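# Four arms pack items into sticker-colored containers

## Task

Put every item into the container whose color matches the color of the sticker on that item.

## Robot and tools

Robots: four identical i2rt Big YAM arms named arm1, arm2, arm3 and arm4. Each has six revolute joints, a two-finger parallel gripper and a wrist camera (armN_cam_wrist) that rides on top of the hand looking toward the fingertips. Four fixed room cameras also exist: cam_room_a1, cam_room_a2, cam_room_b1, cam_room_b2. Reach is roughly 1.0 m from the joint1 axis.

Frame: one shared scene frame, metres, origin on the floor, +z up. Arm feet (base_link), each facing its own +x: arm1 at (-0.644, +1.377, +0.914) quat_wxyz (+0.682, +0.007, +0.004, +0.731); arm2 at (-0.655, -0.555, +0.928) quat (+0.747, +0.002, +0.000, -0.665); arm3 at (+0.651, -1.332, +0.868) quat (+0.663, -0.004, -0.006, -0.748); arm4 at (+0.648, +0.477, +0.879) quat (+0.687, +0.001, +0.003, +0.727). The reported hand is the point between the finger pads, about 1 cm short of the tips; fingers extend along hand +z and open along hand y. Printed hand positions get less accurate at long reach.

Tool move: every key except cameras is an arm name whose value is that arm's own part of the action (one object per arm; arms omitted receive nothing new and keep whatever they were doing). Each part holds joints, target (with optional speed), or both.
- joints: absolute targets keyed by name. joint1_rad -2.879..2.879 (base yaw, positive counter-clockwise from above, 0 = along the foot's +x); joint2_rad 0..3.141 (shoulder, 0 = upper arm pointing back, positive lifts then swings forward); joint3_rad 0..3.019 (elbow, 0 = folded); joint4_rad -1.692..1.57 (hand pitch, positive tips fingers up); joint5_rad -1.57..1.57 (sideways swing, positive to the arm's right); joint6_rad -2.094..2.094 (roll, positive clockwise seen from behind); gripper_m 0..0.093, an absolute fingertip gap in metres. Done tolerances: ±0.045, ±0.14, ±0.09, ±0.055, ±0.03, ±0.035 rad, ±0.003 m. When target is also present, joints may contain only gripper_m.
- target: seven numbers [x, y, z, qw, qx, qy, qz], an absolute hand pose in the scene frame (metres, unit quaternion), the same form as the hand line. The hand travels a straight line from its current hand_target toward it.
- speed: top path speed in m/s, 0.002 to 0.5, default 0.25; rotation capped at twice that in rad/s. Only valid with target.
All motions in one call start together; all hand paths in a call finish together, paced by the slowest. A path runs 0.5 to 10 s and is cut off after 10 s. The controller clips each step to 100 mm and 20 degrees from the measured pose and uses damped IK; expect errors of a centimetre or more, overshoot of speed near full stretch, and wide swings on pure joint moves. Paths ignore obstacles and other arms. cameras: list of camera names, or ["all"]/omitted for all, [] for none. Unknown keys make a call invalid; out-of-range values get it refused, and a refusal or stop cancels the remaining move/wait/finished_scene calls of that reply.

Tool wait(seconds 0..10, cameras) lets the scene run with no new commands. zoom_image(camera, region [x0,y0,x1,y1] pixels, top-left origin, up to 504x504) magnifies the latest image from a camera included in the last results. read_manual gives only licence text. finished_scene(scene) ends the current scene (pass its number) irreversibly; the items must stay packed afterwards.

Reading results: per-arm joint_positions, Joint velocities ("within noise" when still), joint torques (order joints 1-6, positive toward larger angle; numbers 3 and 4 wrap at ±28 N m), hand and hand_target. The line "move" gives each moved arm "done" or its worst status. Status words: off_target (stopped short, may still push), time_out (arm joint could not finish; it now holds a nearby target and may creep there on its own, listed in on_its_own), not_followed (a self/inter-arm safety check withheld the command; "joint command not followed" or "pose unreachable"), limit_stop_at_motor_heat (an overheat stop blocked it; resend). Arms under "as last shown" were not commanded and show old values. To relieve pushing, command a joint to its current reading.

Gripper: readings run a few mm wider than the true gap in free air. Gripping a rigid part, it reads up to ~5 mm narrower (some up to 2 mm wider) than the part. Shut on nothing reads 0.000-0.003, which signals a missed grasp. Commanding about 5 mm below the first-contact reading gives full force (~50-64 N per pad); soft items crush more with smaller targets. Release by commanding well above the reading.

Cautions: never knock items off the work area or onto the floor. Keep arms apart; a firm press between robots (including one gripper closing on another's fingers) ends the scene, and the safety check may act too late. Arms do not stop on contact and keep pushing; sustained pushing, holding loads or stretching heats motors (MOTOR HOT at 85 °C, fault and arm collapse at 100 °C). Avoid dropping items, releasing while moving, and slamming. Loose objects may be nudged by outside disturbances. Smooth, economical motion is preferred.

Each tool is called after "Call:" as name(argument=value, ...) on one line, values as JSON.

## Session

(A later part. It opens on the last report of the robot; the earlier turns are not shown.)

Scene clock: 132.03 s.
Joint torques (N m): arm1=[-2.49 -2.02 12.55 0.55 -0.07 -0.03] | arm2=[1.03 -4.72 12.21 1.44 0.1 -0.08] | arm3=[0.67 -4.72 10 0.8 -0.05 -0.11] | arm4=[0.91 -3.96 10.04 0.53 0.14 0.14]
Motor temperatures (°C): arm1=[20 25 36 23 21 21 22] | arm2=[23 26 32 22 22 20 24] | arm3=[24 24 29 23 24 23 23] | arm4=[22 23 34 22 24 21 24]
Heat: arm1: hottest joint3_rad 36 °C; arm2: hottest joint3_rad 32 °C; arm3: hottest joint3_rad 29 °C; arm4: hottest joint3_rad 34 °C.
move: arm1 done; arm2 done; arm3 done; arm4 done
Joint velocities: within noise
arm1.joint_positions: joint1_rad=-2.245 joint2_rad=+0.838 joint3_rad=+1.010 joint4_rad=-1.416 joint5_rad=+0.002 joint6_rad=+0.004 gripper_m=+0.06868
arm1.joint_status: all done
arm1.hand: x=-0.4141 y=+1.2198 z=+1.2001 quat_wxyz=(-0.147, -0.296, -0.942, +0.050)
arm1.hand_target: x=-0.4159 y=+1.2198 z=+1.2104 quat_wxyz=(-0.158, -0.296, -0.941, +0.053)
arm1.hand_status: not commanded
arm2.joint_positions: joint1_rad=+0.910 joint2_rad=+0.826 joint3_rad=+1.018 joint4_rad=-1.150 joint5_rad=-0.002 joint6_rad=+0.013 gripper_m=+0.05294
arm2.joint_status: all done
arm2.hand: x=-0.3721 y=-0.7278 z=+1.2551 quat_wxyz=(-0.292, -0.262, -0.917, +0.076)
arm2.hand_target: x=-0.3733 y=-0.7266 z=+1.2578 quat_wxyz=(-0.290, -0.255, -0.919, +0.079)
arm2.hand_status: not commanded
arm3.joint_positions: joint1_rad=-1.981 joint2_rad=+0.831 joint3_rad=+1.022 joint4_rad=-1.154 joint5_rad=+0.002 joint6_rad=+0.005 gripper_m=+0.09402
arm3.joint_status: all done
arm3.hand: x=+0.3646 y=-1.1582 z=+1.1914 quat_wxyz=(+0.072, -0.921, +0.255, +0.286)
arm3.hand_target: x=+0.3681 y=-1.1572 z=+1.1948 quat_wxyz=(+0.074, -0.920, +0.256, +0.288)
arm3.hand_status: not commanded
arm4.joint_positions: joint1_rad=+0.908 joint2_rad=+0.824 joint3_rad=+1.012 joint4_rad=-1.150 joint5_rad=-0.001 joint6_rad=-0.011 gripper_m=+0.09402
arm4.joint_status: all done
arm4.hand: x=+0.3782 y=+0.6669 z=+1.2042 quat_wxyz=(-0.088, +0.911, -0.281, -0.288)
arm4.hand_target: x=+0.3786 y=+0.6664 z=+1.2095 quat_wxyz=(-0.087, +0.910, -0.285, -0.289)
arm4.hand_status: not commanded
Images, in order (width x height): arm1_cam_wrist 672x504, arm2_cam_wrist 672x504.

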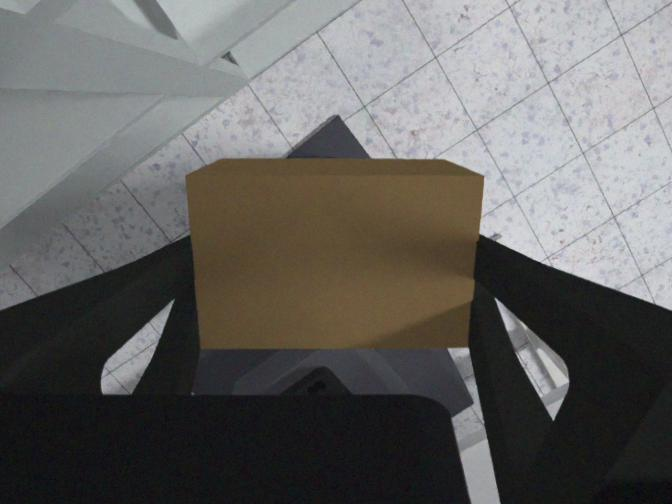

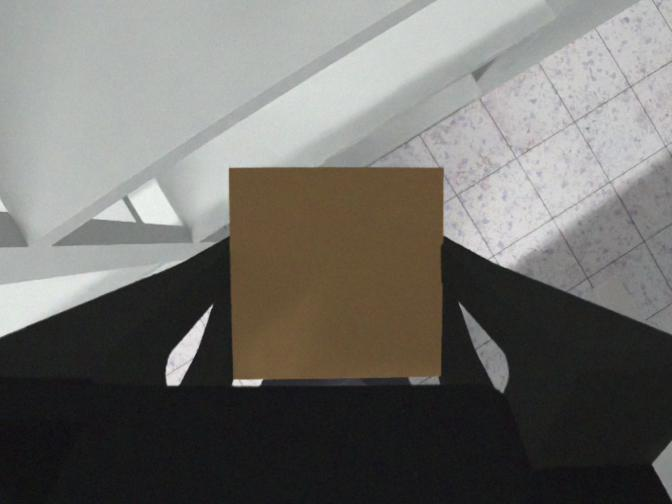

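Call:
move(arm1={"target": [-0.32, 1.152, 1.11, 0.1613, 0.2996, 0.9389, -0.0515], "speed": 0.3}, arm2={"target": [-0.30, -0.77, 1.12, 0.2817, 0.2564, 0.9213, -0.0784], "speed": 0.3}, arm3={"target": [0.34, -1.148, 1.13, 0.0789, -0.9204, 0.2496, 0.2902], "speed": 0.3}, arm4={"target": [0.33, 0.695, 1.14, 0.0904, -0.9096, 0.2868, 0.2868], "speed": 0.3}, cameras=[])

Call:
move(arm1={"target": [-0.005, 0.920, 1.105, 0.1613, 0.2996, 0.9389, -0.0515], "speed": 0.3}, arm2={"target": [-0.005, -0.947, 1.12, 0.2817, 0.2564, 0.9213, -0.0784], "speed": 0.3}, cameras=["arm1_cam_wrist", "arm4_cam_wrist"])

Scene clock: 143.80 s.
Joint torques (N m): arm1=[-2.2 -7.24 12.08 1.44 -0.02 0.09] | arm2=[1.08 -8.82 11.1 2.74 0.16 -0.06] | arm3=[2.37 -4.89 9.59 1.83 0.12 -0.05] | arm4=[0.91 -5.54 9.66 1.54 0.22 0.16]
Motor temperatures (°C): arm1=[20 25 35 23 21 21 22] | arm2=[23 26 32 22 22 20 24] | arm3=[24 24 30 23 24 23 23] | arm4=[22 23 34 22 24 21 24]
Heat: arm1: hottest joint3_rad 35 °C; arm2: hottest joint3_rad 32 °C; arm3: hottest joint3_rad 30 °C; arm4: hottest joint3_rad 34 °C.
move: arm1 off_target; arm2 done; arm3 done; arm4 done
Joint velocities: within noise
arm1.joint_positions: joint1_rad=-2.245 joint2_rad=+1.168 joint3_rad=+0.954 joint4_rad=-1.042 joint5_rad=-0.003 joint6_rad=+0.004 gripper_m=+0.06868
arm1.joint_status: not commanded
arm1.hand: x=-0.3242 y=+1.1576 z=+1.0991 quat_wxyz=(-0.142, -0.296, -0.943, +0.046)
arm1.hand_target: x=-0.3201 y=+1.1521 z=+1.1101 quat_wxyz=(-0.161, -0.300, -0.939, +0.052)
arm1.hand_status: off_target (0.013 m and 2.3 deg from the pose sent, 0.147 m and 1.7 deg at the start)
arm2.joint_positions: joint1_rad=+0.910 joint2_rad=+1.101 joint3_rad=+0.827 joint4_rad=-0.727 joint5_rad=+0.002 joint6_rad=+0.013 gripper_m=+0.05294
arm2.joint_status: not commanded
arm2.hand: x=-0.3036 y=-0.7694 z=+1.1167 quat_wxyz=(-0.272, -0.264, -0.922, +0.073)
arm2.hand_target: x=-0.3001 y=-0.7700 z=+1.1200 quat_wxyz=(-0.282, -0.257, -0.921, +0.078)
arm2.hand_status: done (0.005 m and 1.6 deg from the pose sent, 0.159 m and 1.5 deg at the start)
arm3.joint_positions: joint1_rad=-1.981 joint2_rad=+0.881 joint3_rad=+0.885 joint4_rad=-0.965 joint5_rad=+0.015 joint6_rad=+0.005 gripper_m=+0.09402
arm3.joint_status: not commanded
arm3.hand: x=+0.3453 y=-1.1452 z=+1.1301 quat_wxyz=(+0.079, -0.920, +0.257, +0.285)
arm3.hand_target: x=+0.3401 y=-1.1481 z=+1.1300 quat_wxyz=(+0.079, -0.920, +0.250, +0.290)
arm3.hand_status: done (0.006 m and 1.0 deg from the pose sent, 0.067 m and 1.1 deg at the start)
arm4.joint_positions: joint1_rad=+0.919 joint2_rad=+0.968 joint3_rad=+0.914 joint4_rad=-0.929 joint5_rad=+0.014 joint6_rad=+0.002 gripper_m=+0.09402
arm4.joint_status: not commanded
arm4.hand: x=+0.3354 y=+0.6942 z=+1.1358 quat_wxyz=(-0.089, +0.914, -0.284, -0.277)
arm4.hand_target: x=+0.3301 y=+0.6950 z=+1.1401 quat_wxyz=(-0.090, +0.910, -0.287, -0.287)
arm4.hand_status: done (0.007 m and 1.3 deg from the pose sent, 0.085 m and 0.8 deg at the start)

Scene clock: 146.13 s.
Joint torques (N m): arm1=[-2.55 -20.48 16.98 0.59 0.02 -0.06] | arm2=[1.08 -20.95 17.22 1.35 0.11 -0.06] | arm3=[2.37 -4.78 9.55 1.83 0.13 -0.06] | arm4=[1.38 -6.3 9.55 1.54 0.19 0.15]
Motor temperatures (°C): arm1=[20 25 35 23 21 21 22] | arm2=[23 26 33 22 22 20 24] | arm3=[24 24 29 23 24 23 23] | arm4=[22 23 34 22 24 21 24]
Heat: arm1: hottest joint3_rad 35 °C; arm2: hottest joint3_rad 33 °C; arm3: hottest joint3_rad 29 °C; arm4: hottest joint3_rad 34 °C.
move: arm1 off_target; arm2 off_target
Joint velocities: within noise
arm1.joint_positions: joint1_rad=-2.252 joint2_rad=+2.262 joint3_rad=+2.350 joint4_rad=-1.353 joint5_rad=-0.006 joint6_rad=+0.004 gripper_m=+0.06868
arm1.joint_status: not commanded
arm1.hand: x=-0.0107 y=+0.9345 z=+1.0809 quat_wxyz=(-0.138, -0.299, -0.943, +0.044)
arm1.hand_target: x=-0.0064 y=+0.9210 z=+1.1051 quat_wxyz=(-0.162, -0.300, -0.939, +0.052)
arm1.hand_status: off_target (0.029 m and 2.8 deg from the pose sent, 0.398 m and 2.4 deg at the start)
arm2.joint_positions: joint1_rad=+0.910 joint2_rad=+1.975 joint3_rad=+1.797 joint4_rad=-0.830 joint5_rad=+0.002 joint6_rad=+0.013 gripper_m=+0.05294
arm2.joint_status: not commanded
arm2.hand: x=-0.0221 y=-0.9395 z=+1.1042 quat_wxyz=(-0.268, -0.265, -0.923, +0.072)
arm2.hand_target: x=-0.0063 y=-0.9463 z=+1.1202 quat_wxyz=(-0.283, -0.256, -0.921, +0.079)
arm2.hand_status: off_target (0.025 m and 2.0 deg from the pose sent, 0.347 m and 1.6 deg at the start)
arm3, arm4: as last shown
Images, in order (width x height): arm1_cam_wrist 672x504, arm4_cam_wrist 672x504.

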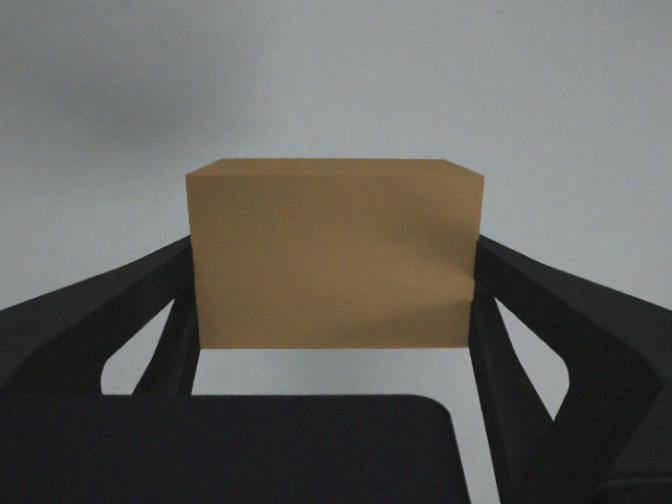

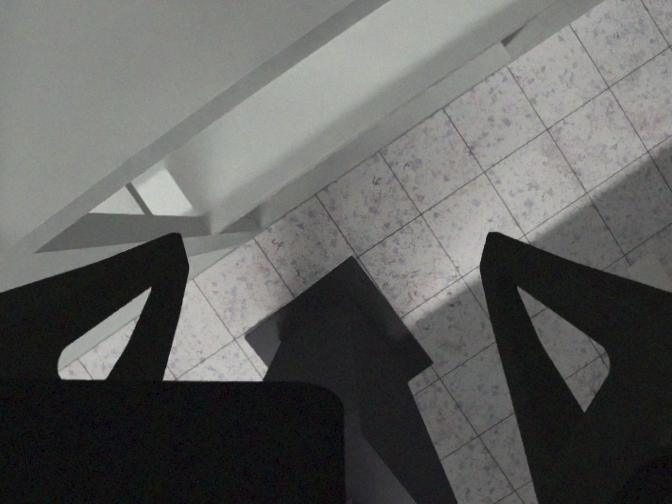

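Call:
move(arm1={"target": [0.0, 0.913, 1.033, 0.1613, 0.2996, 0.9389, -0.0515], "speed": 0.12}, arm2={"target": [0.0, -0.950, 1.036, 0.2817, 0.2564, 0.9213, -0.0784], "speed": 0.12}, cameras=[])

Call:
move(arm1={"target": [0.0, 0.913, 1.014, 0.1613, 0.2996, 0.9389, -0.0515], "speed": 0.06}, arm2={"target": [0.0, -0.950, 1.017, 0.2817, 0.2564, 0.9213, -0.0784], "speed": 0.06}, cameras=["arm1_cam_wrist", "arm2_cam_wrist"])

Scene clock: 153.03 s.
Joint torques (N m): arm1=[-2.2 -20.6 11.74 1.42 -0.06 -0.01] | arm2=[0.97 -22.3 10.86 2.74 0.1 -0.05] | arm3=[2.37 -4.78 9.57 1.8 0.11 -0.05] | arm4=[1.49 -6.59 9.52 1.42 0.23 0.17]
Motor temperatures (°C): arm1=[20 25 37 23 21 21 22] | arm2=[23 26 35 22 22 20 24] | arm3=[24 24 29 23 24 23 23] | arm4=[22 23 35 22 24 21 24]
Heat: arm1: hottest joint3_rad 37 °C; arm2: hottest joint3_rad 35 °C; arm3: hottest joint3_rad 29 °C; arm4: hottest joint3_rad 35 °C.
move: arm1 done; arm2 off_target
Joint velocities: within noise
arm1.joint_positions: joint1_rad=-2.255 joint2_rad=+2.293 joint3_rad=+2.273 joint4_rad=-1.214 joint5_rad=-0.008 joint6_rad=+0.001 gripper_m=+0.06868
arm1.joint_status: not commanded
arm1.hand: x=+0.0006 y=+0.9235 z=+1.0331 quat_wxyz=(-0.153, -0.298, -0.941, +0.048)
arm1.hand_target: x=-0.0003 y=+0.9132 z=+1.0329 quat_wxyz=(-0.161, -0.300, -0.939, +0.052)
arm1.hand_status: done (0.010 m and 1.0 deg from the pose sent, 0.053 m and 2.8 deg at the start)
arm2.joint_positions: joint1_rad=+0.910 joint2_rad=+2.050 joint3_rad=+1.763 joint4_rad=-0.685 joint5_rad=+0.002 joint6_rad=+0.013 gripper_m=+0.05294
arm2.joint_status: not commanded
arm2.hand: x=-0.0037 y=-0.9504 z=+1.0523 quat_wxyz=(-0.285, -0.263, -0.918, +0.077)
arm2.hand_target: x=-0.0004 y=-0.9498 z=+1.0362 quat_wxyz=(-0.282, -0.256, -0.921, +0.078)
arm2.hand_status: off_target (0.017 m and 1.0 deg from the pose sent, 0.072 m and 2.0 deg at the start)
arm3, arm4: as last shown
arm3.hand_target: x=+0.3402 y=-1.1481 z=+1.1300 quat_wxyz=(+0.079, -0.920, +0.250, +0.290)

Scene clock: 154.00 s.
Joint torques (N m): arm1=[-2.9 -20.54 10.47 1.65 -0.02 0] | arm2=[1.03 -21.13 10.37 2.81 0.09 -0.06] | arm3=[2.37 -4.78 9.54 1.8 0.12 -0.07] | arm4=[1.55 -6.18 9.59 1.57 0.24 0.17]
Motor temperatures (°C): arm1=[20 25 36 23 21 21 22] | arm2=[23 26 35 22 22 20 24] | arm3=[24 24 29 23 24 23 23] | arm4=[22 23 35 22 24 21 24]
Heat: arm1: hottest joint3_rad 36 °C; arm2: hottest joint3_rad 35 °C; arm3: hottest joint3_rad 29 °C; arm4: hottest joint3_rad 35 °C.
move: arm1 off_target; arm2 off_target
Joint velocities: within noise
arm1.joint_positions: joint1_rad=-2.255 joint2_rad=+2.293 joint3_rad=+2.245 joint4_rad=-1.167 joint5_rad=-0.008 joint6_rad=+0.001 gripper_m=+0.06868
arm1.joint_status: not commanded
arm1.hand: x=+0.0038 y=+0.9212 z=+1.0241 quat_wxyz=(-0.163, -0.298, -0.939, +0.051)
arm1.hand_target: x=-0.0002 y=+0.9132 z=+1.0139 quat_wxyz=(-0.161, -0.300, -0.939, +0.051)
arm1.hand_status: off_target (0.014 m and 0.3 deg from the pose sent, 0.022 m and 1.0 deg at the start)
arm2.joint_positions: joint1_rad=+0.910 joint2_rad=+2.055 joint3_rad=+1.743 joint4_rad=-0.644 joint5_rad=+0.002 joint6_rad=+0.013 gripper_m=+0.05294
arm2.joint_status: not commanded
arm2.hand: x=-0.0021 y=-0.9513 z=+1.0438 quat_wxyz=(-0.292, -0.263, -0.916, +0.078)
arm2.hand_target: x=-0.0010 y=-0.9495 z=+1.0174 quat_wxyz=(-0.282, -0.256, -0.921, +0.078)
arm2.hand_status: off_target (0.027 m and 1.5 deg from the pose sent, 0.035 m and 1.0 deg at the start)
arm3, arm4: as last shown
Images, in order (width x height): arm1_cam_wrist 672x504, arm2_cam_wrist 672x504.

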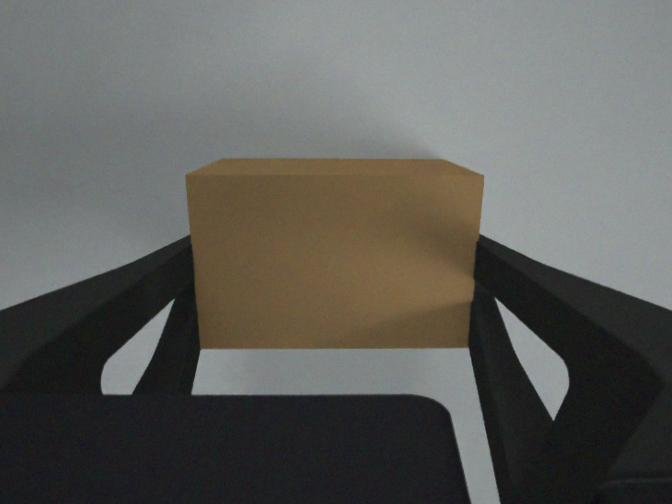

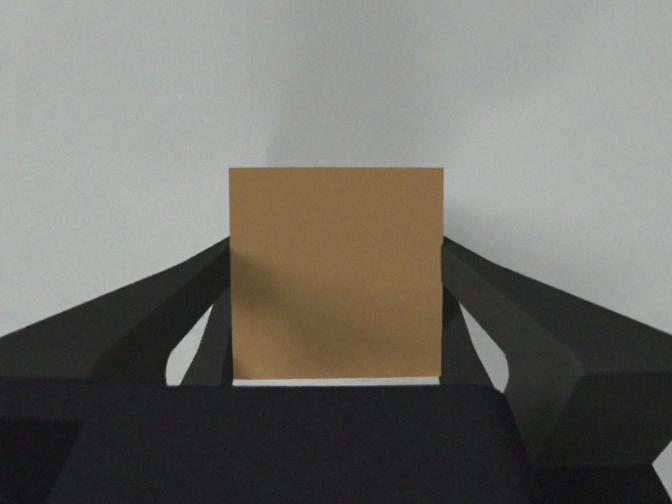

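Call:
move(arm1={"joints": {"gripper_m": 0.091}}, arm2={"joints": {"gripper_m": 0.076}}, cameras=["arm1_cam_wrist", "arm2_cam_wrist"])

Call:
move(arm1={"target": [-0.33, 1.15, 1.12, 0.1613, 0.2996, 0.9389, -0.0515], "speed": 0.3}, arm2={"target": [-0.33, -0.752, 1.13, 0.2817, 0.2564, 0.9213, -0.0784], "speed": 0.3}, cameras=["arm1_cam_wrist", "arm2_cam_wrist"])

Scene clock: 159.83 s.
Joint torques (N m): arm1=[-3.31 -21.07 11.15 1.52 -0.02 0] | arm2=[1.03 -21.13 10.37 2.73 0.09 -0.07] | arm3=[2.43 -4.66 9.59 1.84 0.13 -0.06] | arm4=[1.08 -6.18 9.55 1.46 0.2 0.14]
Motor temperatures (°C): arm1=[20 26 36 23 21 21 22] | arm2=[23 27 34 22 22 20 24] | arm3=[24 24 29 23 24 23 23] | arm4=[22 23 35 22 24 21 24]
Heat: arm1: hottest joint3_rad 36 °C; arm2: hottest joint3_rad 34 °C; arm3: hottest joint3_rad 29 °C; arm4: hottest joint3_rad 35 °C.
move: arm1 done; arm2 done
Joint velocities: within noise
arm1.joint_positions: joint1_rad=-2.255 joint2_rad=+2.293 joint3_rad=+2.237 joint4_rad=-1.166 joint5_rad=-0.008 joint6_rad=+0.001 gripper_m=+0.09097
arm1.joint_status: all done
arm1.hand: x=+0.0022 y=+0.9223 z=+1.0203 quat_wxyz=(-0.159, -0.298, -0.940, +0.050)
arm1.hand_target: x=-0.0002 y=+0.9133 z=+1.0139 quat_wxyz=(-0.161, -0.300, -0.939, +0.051)
arm1.hand_status: not commanded
arm2.joint_positions: joint1_rad=+0.910 joint2_rad=+2.055 joint3_rad=+1.743 joint4_rad=-0.641 joint5_rad=+0.002 joint6_rad=+0.013 gripper_m=+0.07593
arm2.joint_status: all done
arm2.hand: x=-0.0017 y=-0.9516 z=+1.0441 quat_wxyz=(-0.293, -0.263, -0.916, +0.079)
arm2.hand_target: x=-0.0010 y=-0.9495 z=+1.0173 quat_wxyz=(-0.282, -0.256, -0.921, +0.078)
arm2.hand_status: not commanded
arm3, arm4: as last shown
Images, in order (width x height): arm1_cam_wrist 672x504, arm2_cam_wrist 672x504.

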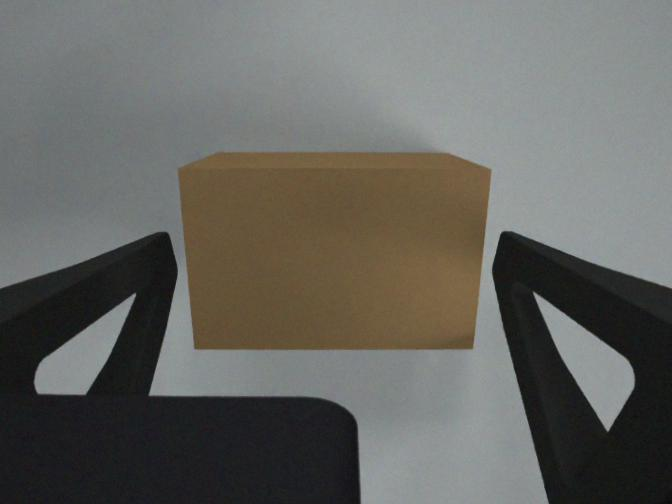

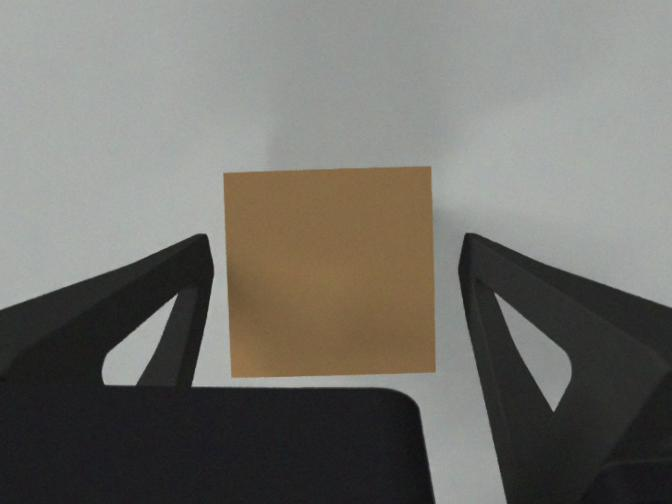

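Scene clock: 161.90 s.
Joint torques (N m): arm1=[-2.9 -4.01 11.22 0.58 -0.05 -0.06] | arm2=[1.08 -5.89 10.47 1.39 0.07 -0.01] | arm3=[2.55 -4.72 9.54 1.8 0.13 -0.05] | arm4=[1.96 -6.07 9.55 1.47 0.2 0.16]
Motor temperatures (°C): arm1=[20 26 36 23 21 21 22] | arm2=[23 27 33 22 22 20 24] | arm3=[24 24 29 23 24 23 23] | arm4=[22 23 35 22 24 21 24]
Heat: arm1: hottest joint3_rad 36 °C; arm2: hottest joint3_rad 33 °C; arm3: hottest joint3_rad 29 °C; arm4: hottest joint3_rad 35 °C.
move: arm1 done; arm2 off_target
Joint velocities: within noise
arm1.joint_positions: joint1_rad=-2.263 joint2_rad=+1.122 joint3_rad=+0.971 joint4_rad=-1.049 joint5_rad=-0.011 joint6_rad=-0.006 gripper_m=+0.09097
arm1.joint_status: not commanded
arm1.hand: x=-0.3268 y=+1.1531 z=+1.1230 quat_wxyz=(-0.169, -0.297, -0.938, +0.053)
arm1.hand_target: x=-0.3300 y=+1.1501 z=+1.1201 quat_wxyz=(-0.161, -0.300, -0.939, +0.052)
arm1.hand_status: done (0.005 m and 0.9 deg from the pose sent, 0.415 m and 0.4 deg at the start)
arm2.joint_positions: joint1_rad=+0.910 joint2_rad=+0.972 joint3_rad=+0.792 joint4_rad=-0.760 joint5_rad=+0.003 joint6_rad=+0.009 gripper_m=+0.07593
arm2.joint_status: not commanded
arm2.hand: x=-0.3261 y=-0.7562 z=+1.1427 quat_wxyz=(-0.299, -0.260, -0.914, +0.082)
arm2.hand_target: x=-0.3302 y=-0.7520 z=+1.1302 quat_wxyz=(-0.282, -0.256, -0.921, +0.078)
arm2.hand_status: off_target (0.014 m and 2.2 deg from the pose sent, 0.394 m and 1.6 deg at the start)
arm3, arm4: as last shown
arm4.joint_positions: joint1_rad=+0.919 joint2_rad=+0.968 joint3_rad=+0.914 joint4_rad=-0.929 joint5_rad=+0.014 joint6_rad=+0.003 gripper_m=+0.09402
arm4.hand: x=+0.3354 y=+0.6942 z=+1.1358 quat_wxyz=(-0.089, +0.913, -0.285, -0.277)
Images, in order (width x height): arm1_cam_wrist 672x504, arm2_cam_wrist 672x504.

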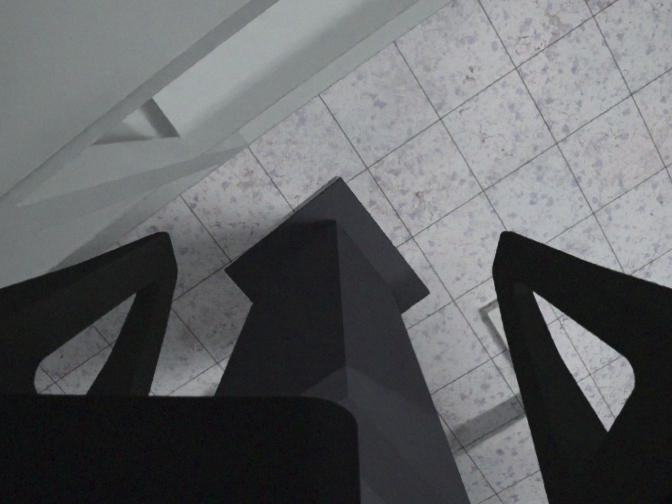

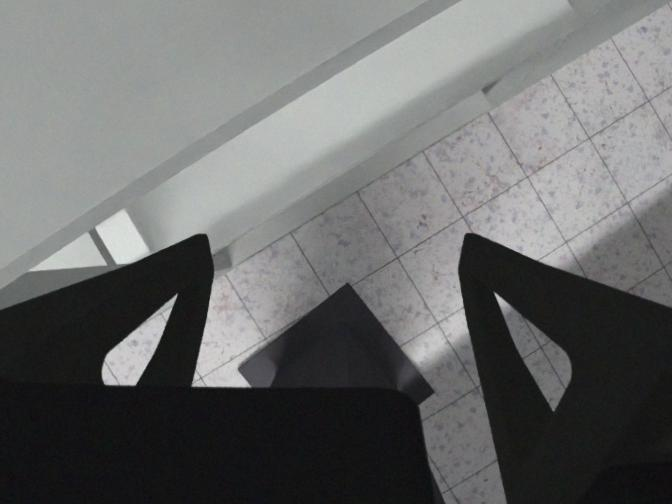

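Call:
move(arm3={"target": [-0.026, -0.970, 1.115, 0.0778, -0.9212, 0.2468, 0.2905], "speed": 0.3}, arm4={"target": [-0.004, 0.952, 1.11, 0.0909, -0.9091, 0.2883, 0.2866], "speed": 0.3}, cameras=["arm3_cam_wrist", "arm4_cam_wrist"])

Scene clock: 179.37 s.
Joint torques (N m): arm1=[-3.37 -3.96 11.19 0.79 -0.03 -0.06] | arm2=[1.14 -5.95 10.48 1.36 0.07 -0.02] | arm3=[2.55 -23.3 14.57 0.75 0.12 0.02] | arm4=[0.56 -24.76 13.19 0.49 -0.04 -0.1]
Motor temperatures (°C): arm1=[20 25 35 23 21 21 22] | arm2=[23 26 34 22 22 20 23] | arm3=[24 24 29 23 24 23 23] | arm4=[22 23 35 22 24 21 24]
Heat: arm1: hottest joint3_rad 35 °C; arm2: hottest joint3_rad 34 °C; arm3: hottest joint3_rad 29 °C; arm4: hottest joint3_rad 35 °C.
move: arm3 off_target; arm4 off_target
Joint velocities: within noise
arm1, arm2: as last shown
arm3.joint_positions: joint1_rad=-1.943 joint2_rad=+1.988 joint3_rad=+1.952 joint4_rad=-0.959 joint5_rad=+0.033 joint6_rad=+0.023 gripper_m=+0.09402
arm3.joint_status: not commanded
arm3.hand: x=-0.0098 y=-0.9668 z=+1.0910 quat_wxyz=(+0.075, -0.926, +0.251, +0.270)
arm3.hand_target: x=-0.0246 y=-0.9707 z=+1.1149 quat_wxyz=(+0.078, -0.921, +0.247, +0.291)
arm3.hand_status: off_target (0.029 m and 2.4 deg from the pose sent, 0.411 m and 1.3 deg at the start)
arm4.joint_positions: joint1_rad=+0.894 joint2_rad=+2.120 joint3_rad=+2.133 joint4_rad=-0.996 joint5_rad=+0.001 joint6_rad=-0.001 gripper_m=+0.09402
arm4.joint_status: not commanded
arm4.hand: x=+0.0019 y=+0.9413 z=+1.0988 quat_wxyz=(-0.087, +0.911, -0.293, -0.277)
arm4.hand_target: x=-0.0033 y=+0.9516 z=+1.1098 quat_wxyz=(-0.091, +0.909, -0.288, -0.287)
arm4.hand_status: off_target (0.017 m and 1.3 deg from the pose sent, 0.427 m and 1.3 deg at the start)
Images, in order (width x height): arm3_cam_wrist 672x504, arm4_cam_wrist 672x504.

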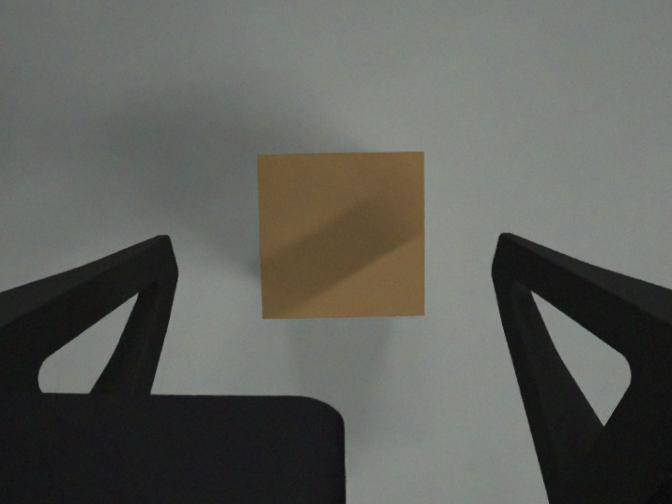

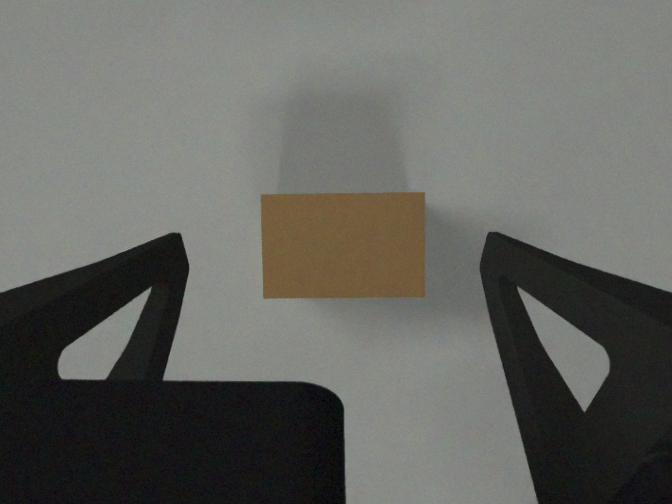

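Call:
move(arm3={"target": [-0.018, -0.966, 1.027, 0.0778, -0.9212, 0.2468, 0.2905], "speed": 0.15}, arm4={"target": [0.003, 0.956, 0.998, 0.0909, -0.9091, 0.2883, 0.2866], "speed": 0.15}, cameras=["arm3_cam_wrist", "arm4_cam_wrist"])

Scene clock: 189.57 s.
Joint torques (N m): arm1=[-3.55 -3.84 11.11 0.68 -0.04 -0.02] | arm2=[1.14 -5.83 10.43 1.36 0.07 -0.01] | arm3=[1.67 -22.12 9.2 1.81 -0.07 -0.08] | arm4=[-0.03 -24.12 9.35 1.55 -0.07 -0.07]
Motor temperatures (°C): arm1=[20 25 34 23 21 21 22] | arm2=[23 26 34 22 22 20 23] | arm3=[24 24 31 23 24 23 23] | arm4=[22 23 38 22 24 21 24]
Heat: arm1: hottest joint3_rad 34 °C; arm2: hottest joint3_rad 34 °C; arm3: hottest joint3_rad 31 °C; arm4: hottest joint3_rad 38 °C.
move: arm3 off_target; arm4 off_target
Joint velocities: within noise
arm1, arm2: as last shown
arm3.joint_positions: joint1_rad=-1.943 joint2_rad=+1.994 joint3_rad=+1.808 joint4_rad=-0.761 joint5_rad=+0.031 joint6_rad=+0.023 gripper_m=+0.09402
arm3.joint_status: not commanded
arm3.hand: x=-0.0145 y=-0.9653 z=+1.0396 quat_wxyz=(+0.080, -0.920, +0.249, +0.293)
arm3.hand_target: x=-0.0177 y=-0.9661 z=+1.0271 quat_wxyz=(+0.078, -0.921, +0.247, +0.291)
arm3.hand_status: off_target (0.013 m and 0.5 deg from the pose sent, 0.065 m and 2.4 deg at the start)
arm4.joint_positions: joint1_rad=+0.882 joint2_rad=+2.137 joint3_rad=+1.931 joint4_rad=-0.750 joint5_rad=-0.006 joint6_rad=-0.010 gripper_m=+0.09402
arm4.joint_status: not commanded
arm4.hand: x=+0.0042 y=+0.9488 z=+1.0151 quat_wxyz=(-0.090, +0.907, -0.291, -0.290)
arm4.hand_target: x=+0.0035 y=+0.9556 z=+0.9980 quat_wxyz=(-0.091, +0.909, -0.288, -0.287)
arm4.hand_status: off_target (0.019 m and 0.6 deg from the pose sent, 0.102 m and 1.3 deg at the start)
Images, in order (width x height): arm3_cam_wrist 672x504, arm4_cam_wrist 672x504.

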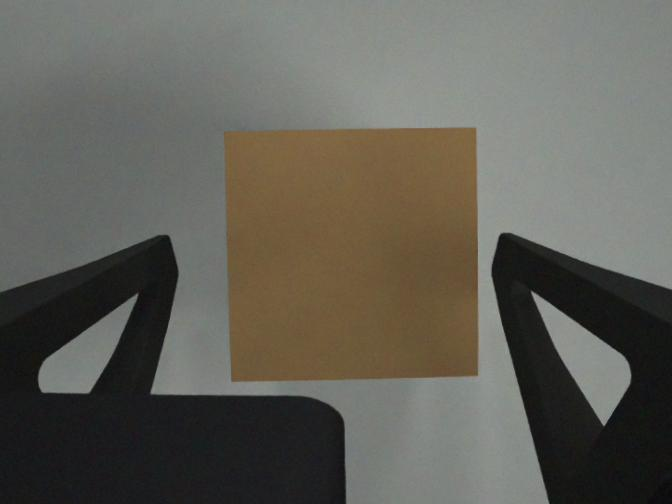

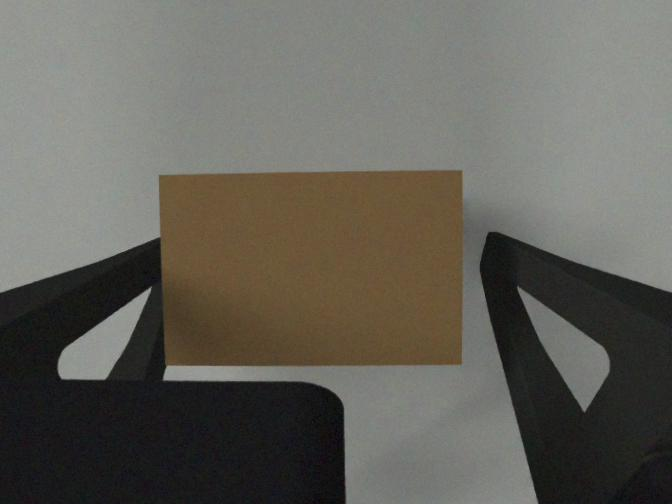

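Call:
move(arm3={"joints": {"gripper_m": 0.045}}, arm4={"joints": {"gripper_m": 0.061}}, cameras=["arm3_cam_wrist", "arm4_cam_wrist"])

Call:
move(arm3={"target": [-0.012, -0.968, 1.115, 0.0778, -0.9212, 0.2468, 0.2905], "speed": 0.25}, arm4={"target": [0.006, 0.951, 1.085, 0.0909, -0.9091, 0.2883, 0.2866], "speed": 0.25}, cameras=["arm3_cam_wrist", "arm4_cam_wrist"])

Scene clock: 197.70 s.
Joint torques (N m): arm1=[-3.08 -3.6 11.19 0.61 -0.05 -0.05] | arm2=[1.2 -5.89 10.45 1.37 0.07 -0.01] | arm3=[1.61 -22.36 9.26 1.84 -0.05 -0.08] | arm4=[0.5 -23.94 9.28 1.52 0.01 -0.03]
Motor temperatures (°C): arm1=[20 25 34 23 21 21 22] | arm2=[23 25 34 22 22 20 23] | arm3=[24 24 31 23 24 23 23] | arm4=[22 24 38 22 24 21 24]
Heat: arm1: hottest joint3_rad 34 °C; arm2: hottest joint3_rad 34 °C; arm3: hottest joint3_rad 31 °C; arm4: hottest joint3_rad 38 °C.
move: arm3 off_target; arm4 off_target
Joint velocities: within noise
arm1, arm2: as last shown
arm1.hand_target: x=-0.3300 y=+1.1501 z=+1.1201 quat_wxyz=(-0.161, -0.299, -0.939, +0.052)
arm3.joint_positions: joint1_rad=-1.943 joint2_rad=+1.994 joint3_rad=+1.808 joint4_rad=-0.761 joint5_rad=+0.030 joint6_rad=+0.023 gripper_m=+0.05294
arm3.joint_status: gripper_m off_target (ended at +0.05298, target +0.04500)
arm3.hand: x=-0.0146 y=-0.9654 z=+1.0396 quat_wxyz=(+0.079, -0.920, +0.249, +0.293)
arm3.hand_target: x=-0.0177 y=-0.9661 z=+1.0271 quat_wxyz=(+0.078, -0.921, +0.247, +0.290)
arm3.hand_status: not commanded
arm4.joint_positions: joint1_rad=+0.882 joint2_rad=+2.137 joint3_rad=+1.931 joint4_rad=-0.750 joint5_rad=-0.007 joint6_rad=-0.012 gripper_m=+0.06920
arm4.joint_status: gripper_m off_target (ended at +0.06923, target +0.06100)
arm4.hand: x=+0.0041 y=+0.9488 z=+1.0151 quat_wxyz=(-0.091, +0.907, -0.290, -0.290)
arm4.hand_target: x=+0.0035 y=+0.9556 z=+0.9981 quat_wxyz=(-0.091, +0.909, -0.288, -0.287)
arm4.hand_status: not commanded
Images, in order (width x height): arm3_cam_wrist 672x504, arm4_cam_wrist 672x504.

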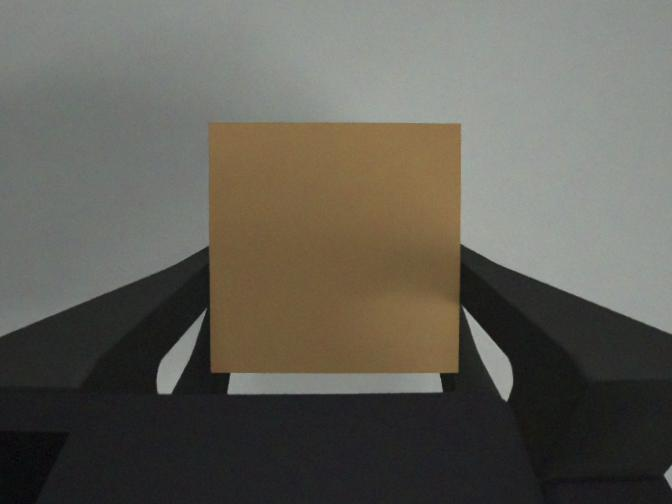

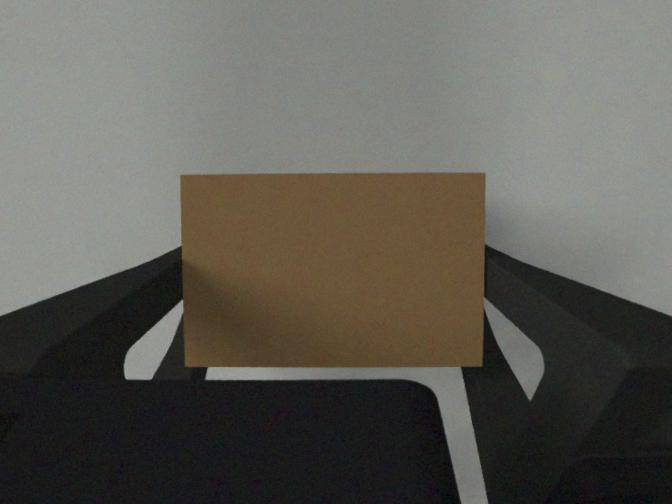

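Scene clock: 198.97 s.
Joint torques (N m): arm1=[-2.2 -4.54 11.28 0.81 0.01 -0.06] | arm2=[1.08 -6.01 10.45 1.36 0.08 -0.01] | arm3=[1.55 -25.11 14.41 0.8 -0.02 -0.09] | arm4=[0.38 -27.81 13.04 0.46 0.07 -0.02]
Motor temperatures (°C): arm1=[20 25 34 23 21 21 22] | arm2=[23 25 34 22 22 20 23] | arm3=[24 24 31 23 24 23 23] | arm4=[22 24 38 22 24 21 25]
Heat: arm1: hottest joint3_rad 34 °C; arm2: hottest joint3_rad 34 °C; arm3: hottest joint3_rad 31 °C; arm4: hottest joint3_rad 38 °C.
move: arm3 off_target; arm4 off_target
Joint velocities: within noise
arm1, arm2: as last shown
arm3.joint_positions: joint1_rad=-1.943 joint2_rad=+1.972 joint3_rad=+1.895 joint4_rad=-0.941 joint5_rad=+0.030 joint6_rad=+0.023 gripper_m=+0.05294
arm3.joint_status: not commanded
arm3.hand: x=-0.0004 y=-0.9725 z=+1.0758 quat_wxyz=(+0.071, -0.930, +0.251, +0.260)
arm3.hand_target: x=-0.0101 y=-0.9689 z=+1.1150 quat_wxyz=(+0.078, -0.921, +0.247, +0.291)
arm3.hand_status: off_target (0.041 m and 3.8 deg from the pose sent, 0.076 m and 0.5 deg at the start)
arm4.joint_positions: joint1_rad=+0.882 joint2_rad=+2.127 joint3_rad=+2.011 joint4_rad=-0.910 joint5_rad=-0.007 joint6_rad=-0.013 gripper_m=+0.06920
arm4.joint_status: not commanded
arm4.hand: x=+0.0140 y=+0.9418 z=+1.0420 quat_wxyz=(-0.080, +0.917, -0.293, -0.258)
arm4.hand_target: x=+0.0077 y=+0.9498 z=+1.0848 quat_wxyz=(-0.091, +0.909, -0.288, -0.287)
arm4.hand_status: off_target (0.045 m and 3.7 deg from the pose sent, 0.070 m and 0.5 deg at the start)
Images, in order (width x height): arm3_cam_wrist 672x504, arm4_cam_wrist 672x504.

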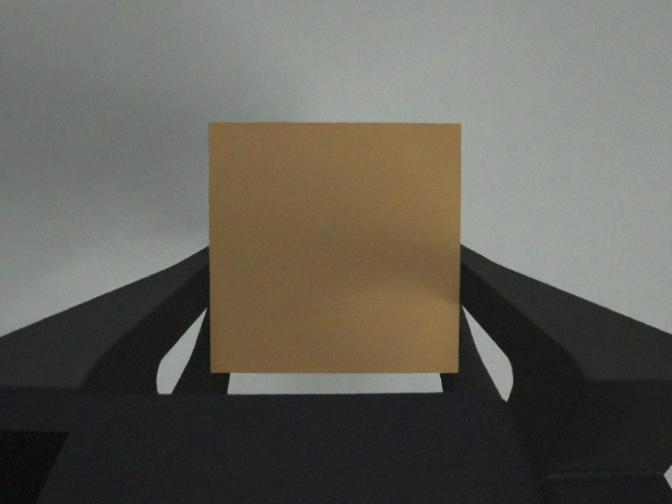

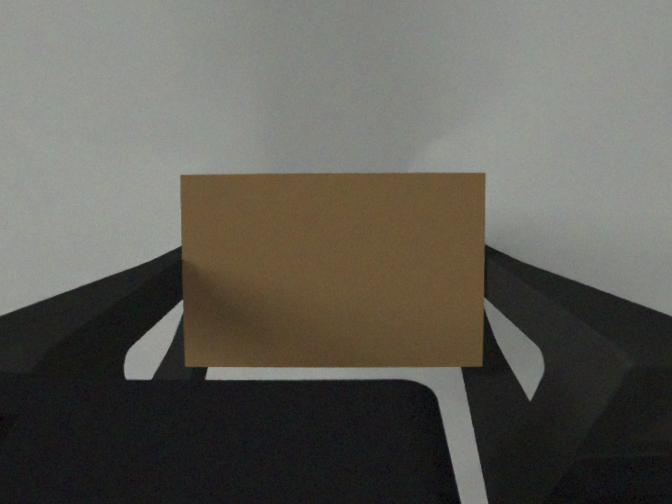

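Call:
move(arm3={"target": [0.36, -1.155, 1.13, 0.0789, -0.9204, 0.2496, 0.2902], "speed": 0.35}, arm4={"target": [0.36, 0.68, 1.13, 0.0904, -0.9096, 0.2868, 0.2868], "speed": 0.35}, cameras=[])

Call:
move(arm3={"joints": {"joint1_rad": 0.995, "joint5_rad": 0, "joint6_rad": 0}}, arm4={"joints": {"joint1_rad": -1.157, "joint5_rad": 0, "joint6_rad": 0}}, cameras=["arm3_cam_wrist", "arm4_cam_wrist"])

Scene clock: 207.47 s.
Joint torques (N m): arm1=[-2.73 -3.9 11.44 0.77 -0.08 -0.04] | arm2=[1.14 -5.77 10.5 1.39 0.07 -0.01] | arm3=[0.32 -3.43 9.61 0.98 -0.07 -0.11] | arm4=[1.26 -3.37 9.63 0.64 0.2 0.18]
Motor temperatures (°C): arm1=[20 24 34 23 21 21 22] | arm2=[23 25 33 22 22 20 23] | arm3=[24 25 31 23 24 23 24] | arm4=[22 25 38 22 24 21 25]
Heat: arm1: hottest joint3_rad 34 °C; arm2: hottest joint3_rad 33 °C; arm3: hottest joint3_rad 31 °C; arm4: hottest joint3_rad 38 °C.
move: arm3 done; arm4 done
Joint velocities: within noise
arm1, arm2: as last shown
arm3.joint_positions: joint1_rad=-1.967 joint2_rad=+0.816 joint3_rad=+0.854 joint4_rad=-0.977 joint5_rad=+0.011 joint6_rad=+0.000 gripper_m=+0.05294
arm3.joint_status: not commanded
arm3.hand: x=+0.3573 y=-1.1585 z=+1.1340 quat_wxyz=(+0.078, -0.919, +0.247, +0.297)
arm3.hand_target: x=+0.3600 y=-1.1550 z=+1.1300 quat_wxyz=(+0.079, -0.920, +0.250, +0.290)
arm3.hand_status: done (0.006 m and 0.9 deg from the pose sent, 0.408 m and 3.7 deg at the start)
arm4.joint_positions: joint1_rad=+0.902 joint2_rad=+0.860 joint3_rad=+0.836 joint4_rad=-0.919 joint5_rad=+0.005 joint6_rad=-0.011 gripper_m=+0.06920
arm4.joint_status: not commanded
arm4.hand: x=+0.3613 y=+0.6817 z=+1.1335 quat_wxyz=(-0.095, +0.908, -0.283, -0.295)
arm4.hand_target: x=+0.3601 y=+0.6800 z=+1.1300 quat_wxyz=(-0.090, +0.910, -0.287, -0.287)
arm4.hand_status: done (0.004 m and 1.2 deg from the pose sent, 0.443 m and 3.7 deg at the start)

Scene clock: 209.80 s.
Joint torques (N m): arm1=[-2.14 -3.84 11.33 0.7 -0.08 -0.07] | arm2=[1.08 -5.83 10.48 1.42 0.06 -0.01] | arm3=[1.9 -3.96 9.63 1.02 0.13 -0.04] | arm4=[1.14 -3.96 9.47 0.66 0.03 0.13]
Motor temperatures (°C): arm1=[20 24 34 23 21 21 22] | arm2=[23 25 33 22 22 20 23] | arm3=[24 25 31 23 24 23 24] | arm4=[22 25 38 22 24 21 25]
Heat: arm1: hottest joint3_rad 34 °C; arm2: hottest joint3_rad 33 °C; arm3: hottest joint3_rad 31 °C; arm4: hottest joint3_rad 38 °C.
move: arm3 done; arm4 done
Joint velocities: within noise
arm1, arm2: as last shown
arm3.joint_positions: joint1_rad=+0.986 joint2_rad=+0.823 joint3_rad=+0.854 joint4_rad=-0.977 joint5_rad=-0.003 joint6_rad=+0.000 gripper_m=+0.05299
arm3.joint_status: all done
arm3.hand: x=+0.9094 y=-1.5482 z=+1.1376 quat_wxyz=(-0.292, -0.326, -0.892, +0.111)
arm3.hand_target: x=+0.9098 y=-1.5453 z=+1.1361 quat_wxyz=(-0.289, -0.323, -0.894, +0.110)
arm3.hand_status: not commanded
arm4.joint_positions: joint1_rad=-1.156 joint2_rad=+0.866 joint3_rad=+0.836 joint4_rad=-0.919 joint5_rad=+0.001 joint6_rad=-0.011 gripper_m=+0.06924
arm4.joint_status: all done
arm4.hand: x=+0.9640 y=+0.6378 z=+1.1289 quat_wxyz=(-0.295, +0.227, -0.925, -0.068)
arm4.hand_target: x=+0.9635 y=+0.6375 z=+1.1273 quat_wxyz=(-0.289, +0.223, -0.929, -0.069)
arm4.hand_status: not commanded
Images, in order (width x height): arm3_cam_wrist 672x504, arm4_cam_wrist 672x504.

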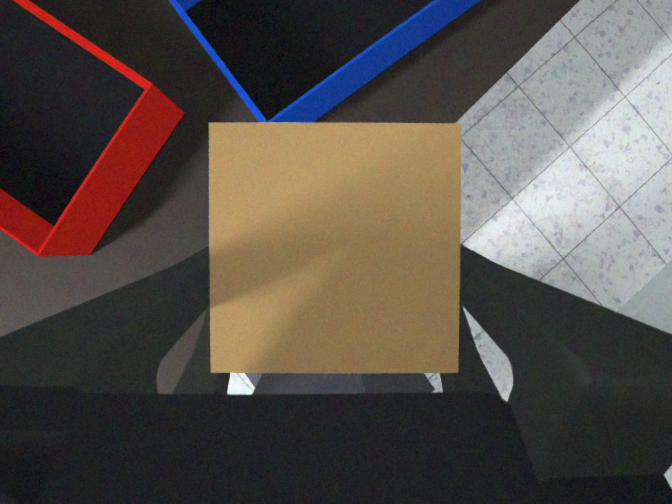

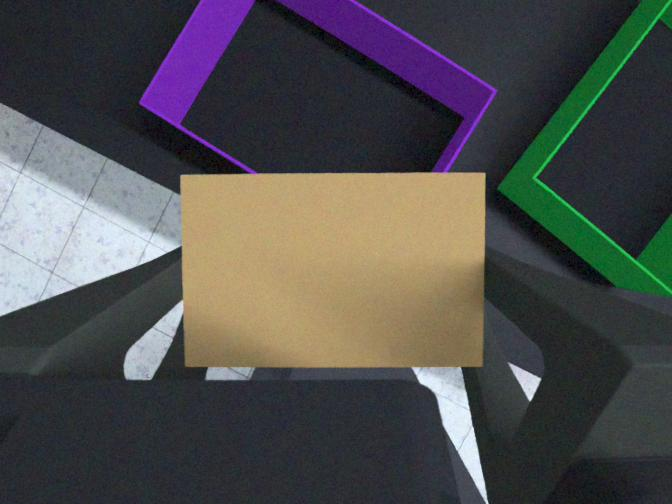

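Call:
move(arm3={"target": [1.166, -1.762, 0.875, 0.2827, 0.3254, 0.8965, -0.1026], "speed": 0.35}, arm4={"target": [1.126, 0.723, 0.865, 0.2924, -0.2226, 0.9274, 0.0702], "speed": 0.35}, cameras=["arm3_cam_wrist", "arm4_cam_wrist"])

Scene clock: 219.87 s.
Joint torques (N m): arm1=[-2.67 -4.54 11.04 0.64 -0.03 -0.06] | arm2=[1.2 -5.89 10.5 1.4 0.07 -0.02] | arm3=[1.73 -21.3 11.03 1.55 -0.07 -0.01] | arm4=[0.79 -14.97 8.42 1.48 0.11 0.16]
Motor temperatures (°C): arm1=[20 24 34 23 21 21 21] | arm2=[23 25 33 22 22 20 23] | arm3=[24 25 31 23 24 23 24] | arm4=[22 25 38 22 24 21 25]
Heat: arm1: hottest joint3_rad 34 °C; arm2: hottest joint3_rad 33 °C; arm3: hottest joint3_rad 31 °C; arm4: hottest joint3_rad 38 °C.
move: arm3 off_target; arm4 off_target
Joint velocities: within noise
arm1, arm2: as last shown
arm3.joint_positions: joint1_rad=+0.986 joint2_rad=+1.998 joint3_rad=+1.247 joint4_rad=-0.286 joint5_rad=-0.007 joint6_rad=+0.000 gripper_m=+0.05299
arm3.joint_status: not commanded
arm3.hand: x=+1.1428 y=-1.7496 z=+0.8490 quat_wxyz=(-0.252, -0.331, -0.905, +0.094)
arm3.hand_target: x=+1.1648 y=-1.7610 z=+0.8760 quat_wxyz=(-0.283, -0.325, -0.896, +0.102)
arm3.hand_status: off_target (0.037 m and 3.8 deg from the pose sent, 0.425 m and 1.5 deg at the start)
arm4.joint_positions: joint1_rad=-1.156 joint2_rad=+1.751 joint3_rad=+0.813 joint4_rad=-0.070 joint5_rad=+0.001 joint6_rad=-0.009 gripper_m=+0.06924
arm4.joint_status: not commanded
arm4.hand: x=+1.1058 y=+0.7097 z=+0.8512 quat_wxyz=(-0.268, +0.228, -0.934, -0.062)
arm4.hand_target: x=+1.1250 y=+0.7226 z=+0.8658 quat_wxyz=(-0.292, +0.223, -0.927, -0.070)
arm4.hand_status: off_target (0.028 m and 3.1 deg from the pose sent, 0.321 m and 0.7 deg at the start)
Images, in order (width x height): arm3_cam_wrist 672x504, arm4_cam_wrist 672x504.

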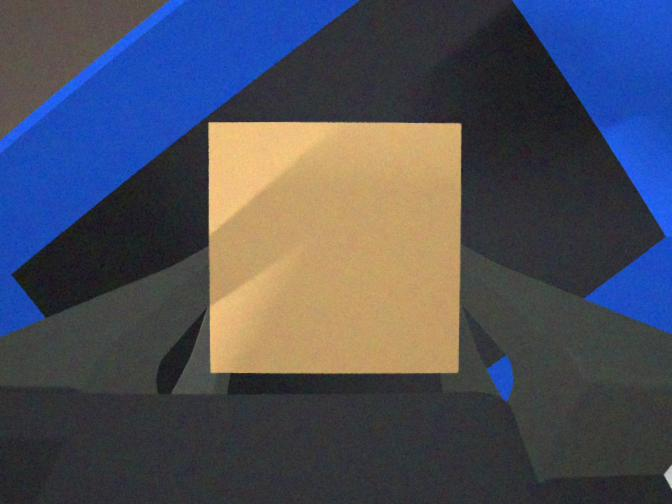

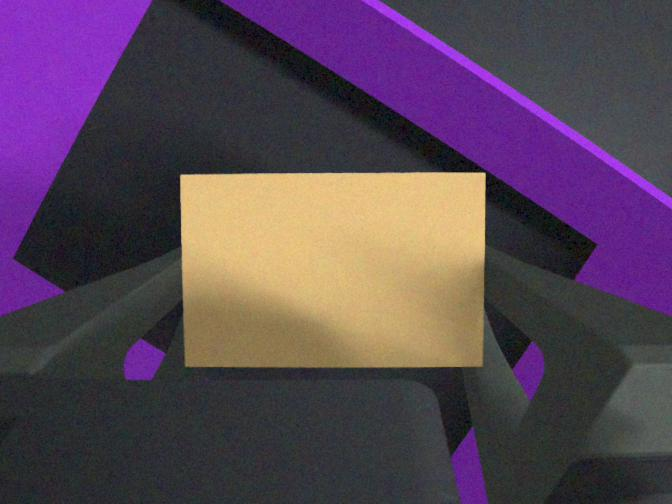

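Call:
move(arm3={"target": [1.158, -1.755, 0.787, 0.2827, 0.3254, 0.8965, -0.1026], "speed": 0.2}, arm4={"target": [1.120, 0.731, 0.765, 0.2924, -0.2226, 0.9274, 0.0702], "speed": 0.2}, cameras=["arm3_cam_wrist", "arm4_cam_wrist"])

Scene clock: 228.43 s.
Joint torques (N m): arm1=[-2.67 -4.6 11.25 0.65 -0.07 -0.04] | arm2=[1.14 -5.95 10.47 1.37 0.06 -0.01] | arm3=[1.67 -21.36 6.69 1.88 -0.02 0.01] | arm4=[0.97 -16.26 5.72 1.5 0.22 0.17]
Motor temperatures (°C): arm1=[20 24 34 23 21 21 21] | arm2=[23 25 33 22 22 20 23] | arm3=[24 25 31 23 24 23 24] | arm4=[22 24 37 22 24 21 26]
Heat: arm1: hottest joint3_rad 34 °C; arm2: hottest joint3_rad 33 °C; arm3: hottest joint3_rad 31 °C; arm4: hottest joint3_rad 37 °C.
move: arm3 done; arm4 off_target
Joint velocities: within noise
arm1.joint_positions: joint1_rad=-2.263 joint2_rad=+1.122 joint3_rad=+0.971 joint4_rad=-1.049 joint5_rad=-0.011 joint6_rad=-0.006 gripper_m=+0.09097
arm1.joint_status: not commanded
arm1.hand: x=-0.3268 y=+1.1531 z=+1.1230 quat_wxyz=(-0.169, -0.297, -0.938, +0.053)
arm1.hand_target: x=-0.3300 y=+1.1501 z=+1.1201 quat_wxyz=(-0.161, -0.299, -0.939, +0.052)
arm1.hand_status: not commanded
arm2.joint_positions: joint1_rad=+0.910 joint2_rad=+0.972 joint3_rad=+0.792 joint4_rad=-0.760 joint5_rad=+0.003 joint6_rad=+0.009 gripper_m=+0.07593
arm2.joint_status: not commanded
arm2.hand: x=-0.3261 y=-0.7562 z=+1.1427 quat_wxyz=(-0.299, -0.260, -0.914, +0.082)
arm2.hand_target: x=-0.3302 y=-0.7520 z=+1.1302 quat_wxyz=(-0.282, -0.256, -0.921, +0.078)
arm2.hand_status: not commanded
arm3.joint_positions: joint1_rad=+0.986 joint2_rad=+2.139 joint3_rad=+1.237 joint4_rad=-0.092 joint5_rad=-0.007 joint6_rad=+0.000 gripper_m=+0.05299
arm3.joint_status: not commanded
arm3.hand: x=+1.1494 y=-1.7561 z=+0.7811 quat_wxyz=(-0.271, -0.328, -0.899, +0.101)
arm3.hand_target: x=+1.1579 y=-1.7550 z=+0.7870 quat_wxyz=(-0.283, -0.325, -0.896, +0.102)
arm3.hand_status: done (0.010 m and 1.4 deg from the pose sent, 0.064 m and 3.8 deg at the start)
arm4.joint_positions: joint1_rad=-1.134 joint2_rad=+2.016 joint3_rad=+0.815 joint4_rad=+0.202 joint5_rad=+0.011 joint6_rad=+0.010 gripper_m=+0.06924
arm4.joint_status: not commanded
arm4.hand: x=+1.1040 y=+0.7198 z=+0.7560 quat_wxyz=(-0.272, +0.229, -0.933, -0.064)
arm4.hand_target: x=+1.1194 y=+0.7308 z=+0.7656 quat_wxyz=(-0.292, +0.223, -0.927, -0.070)
arm4.hand_status: off_target (0.021 m and 2.6 deg from the pose sent, 0.090 m and 3.1 deg at the start)
Images, in order (width x height): arm3_cam_wrist 672x504, arm4_cam_wrist 672x504.

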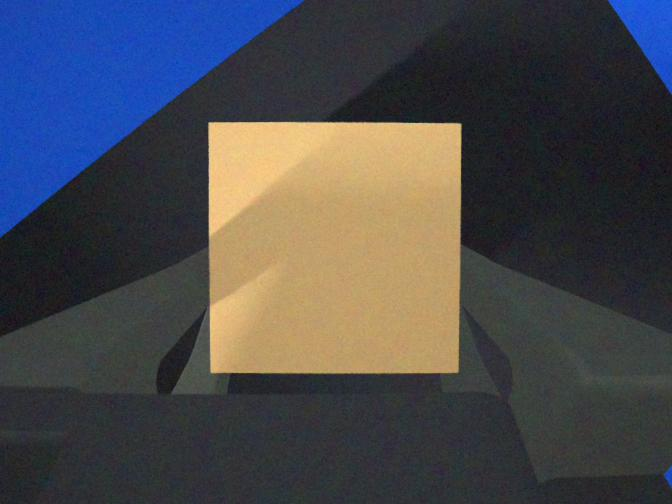

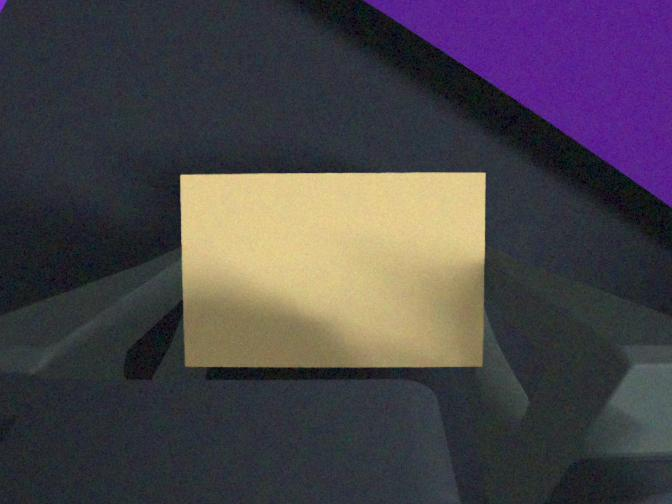

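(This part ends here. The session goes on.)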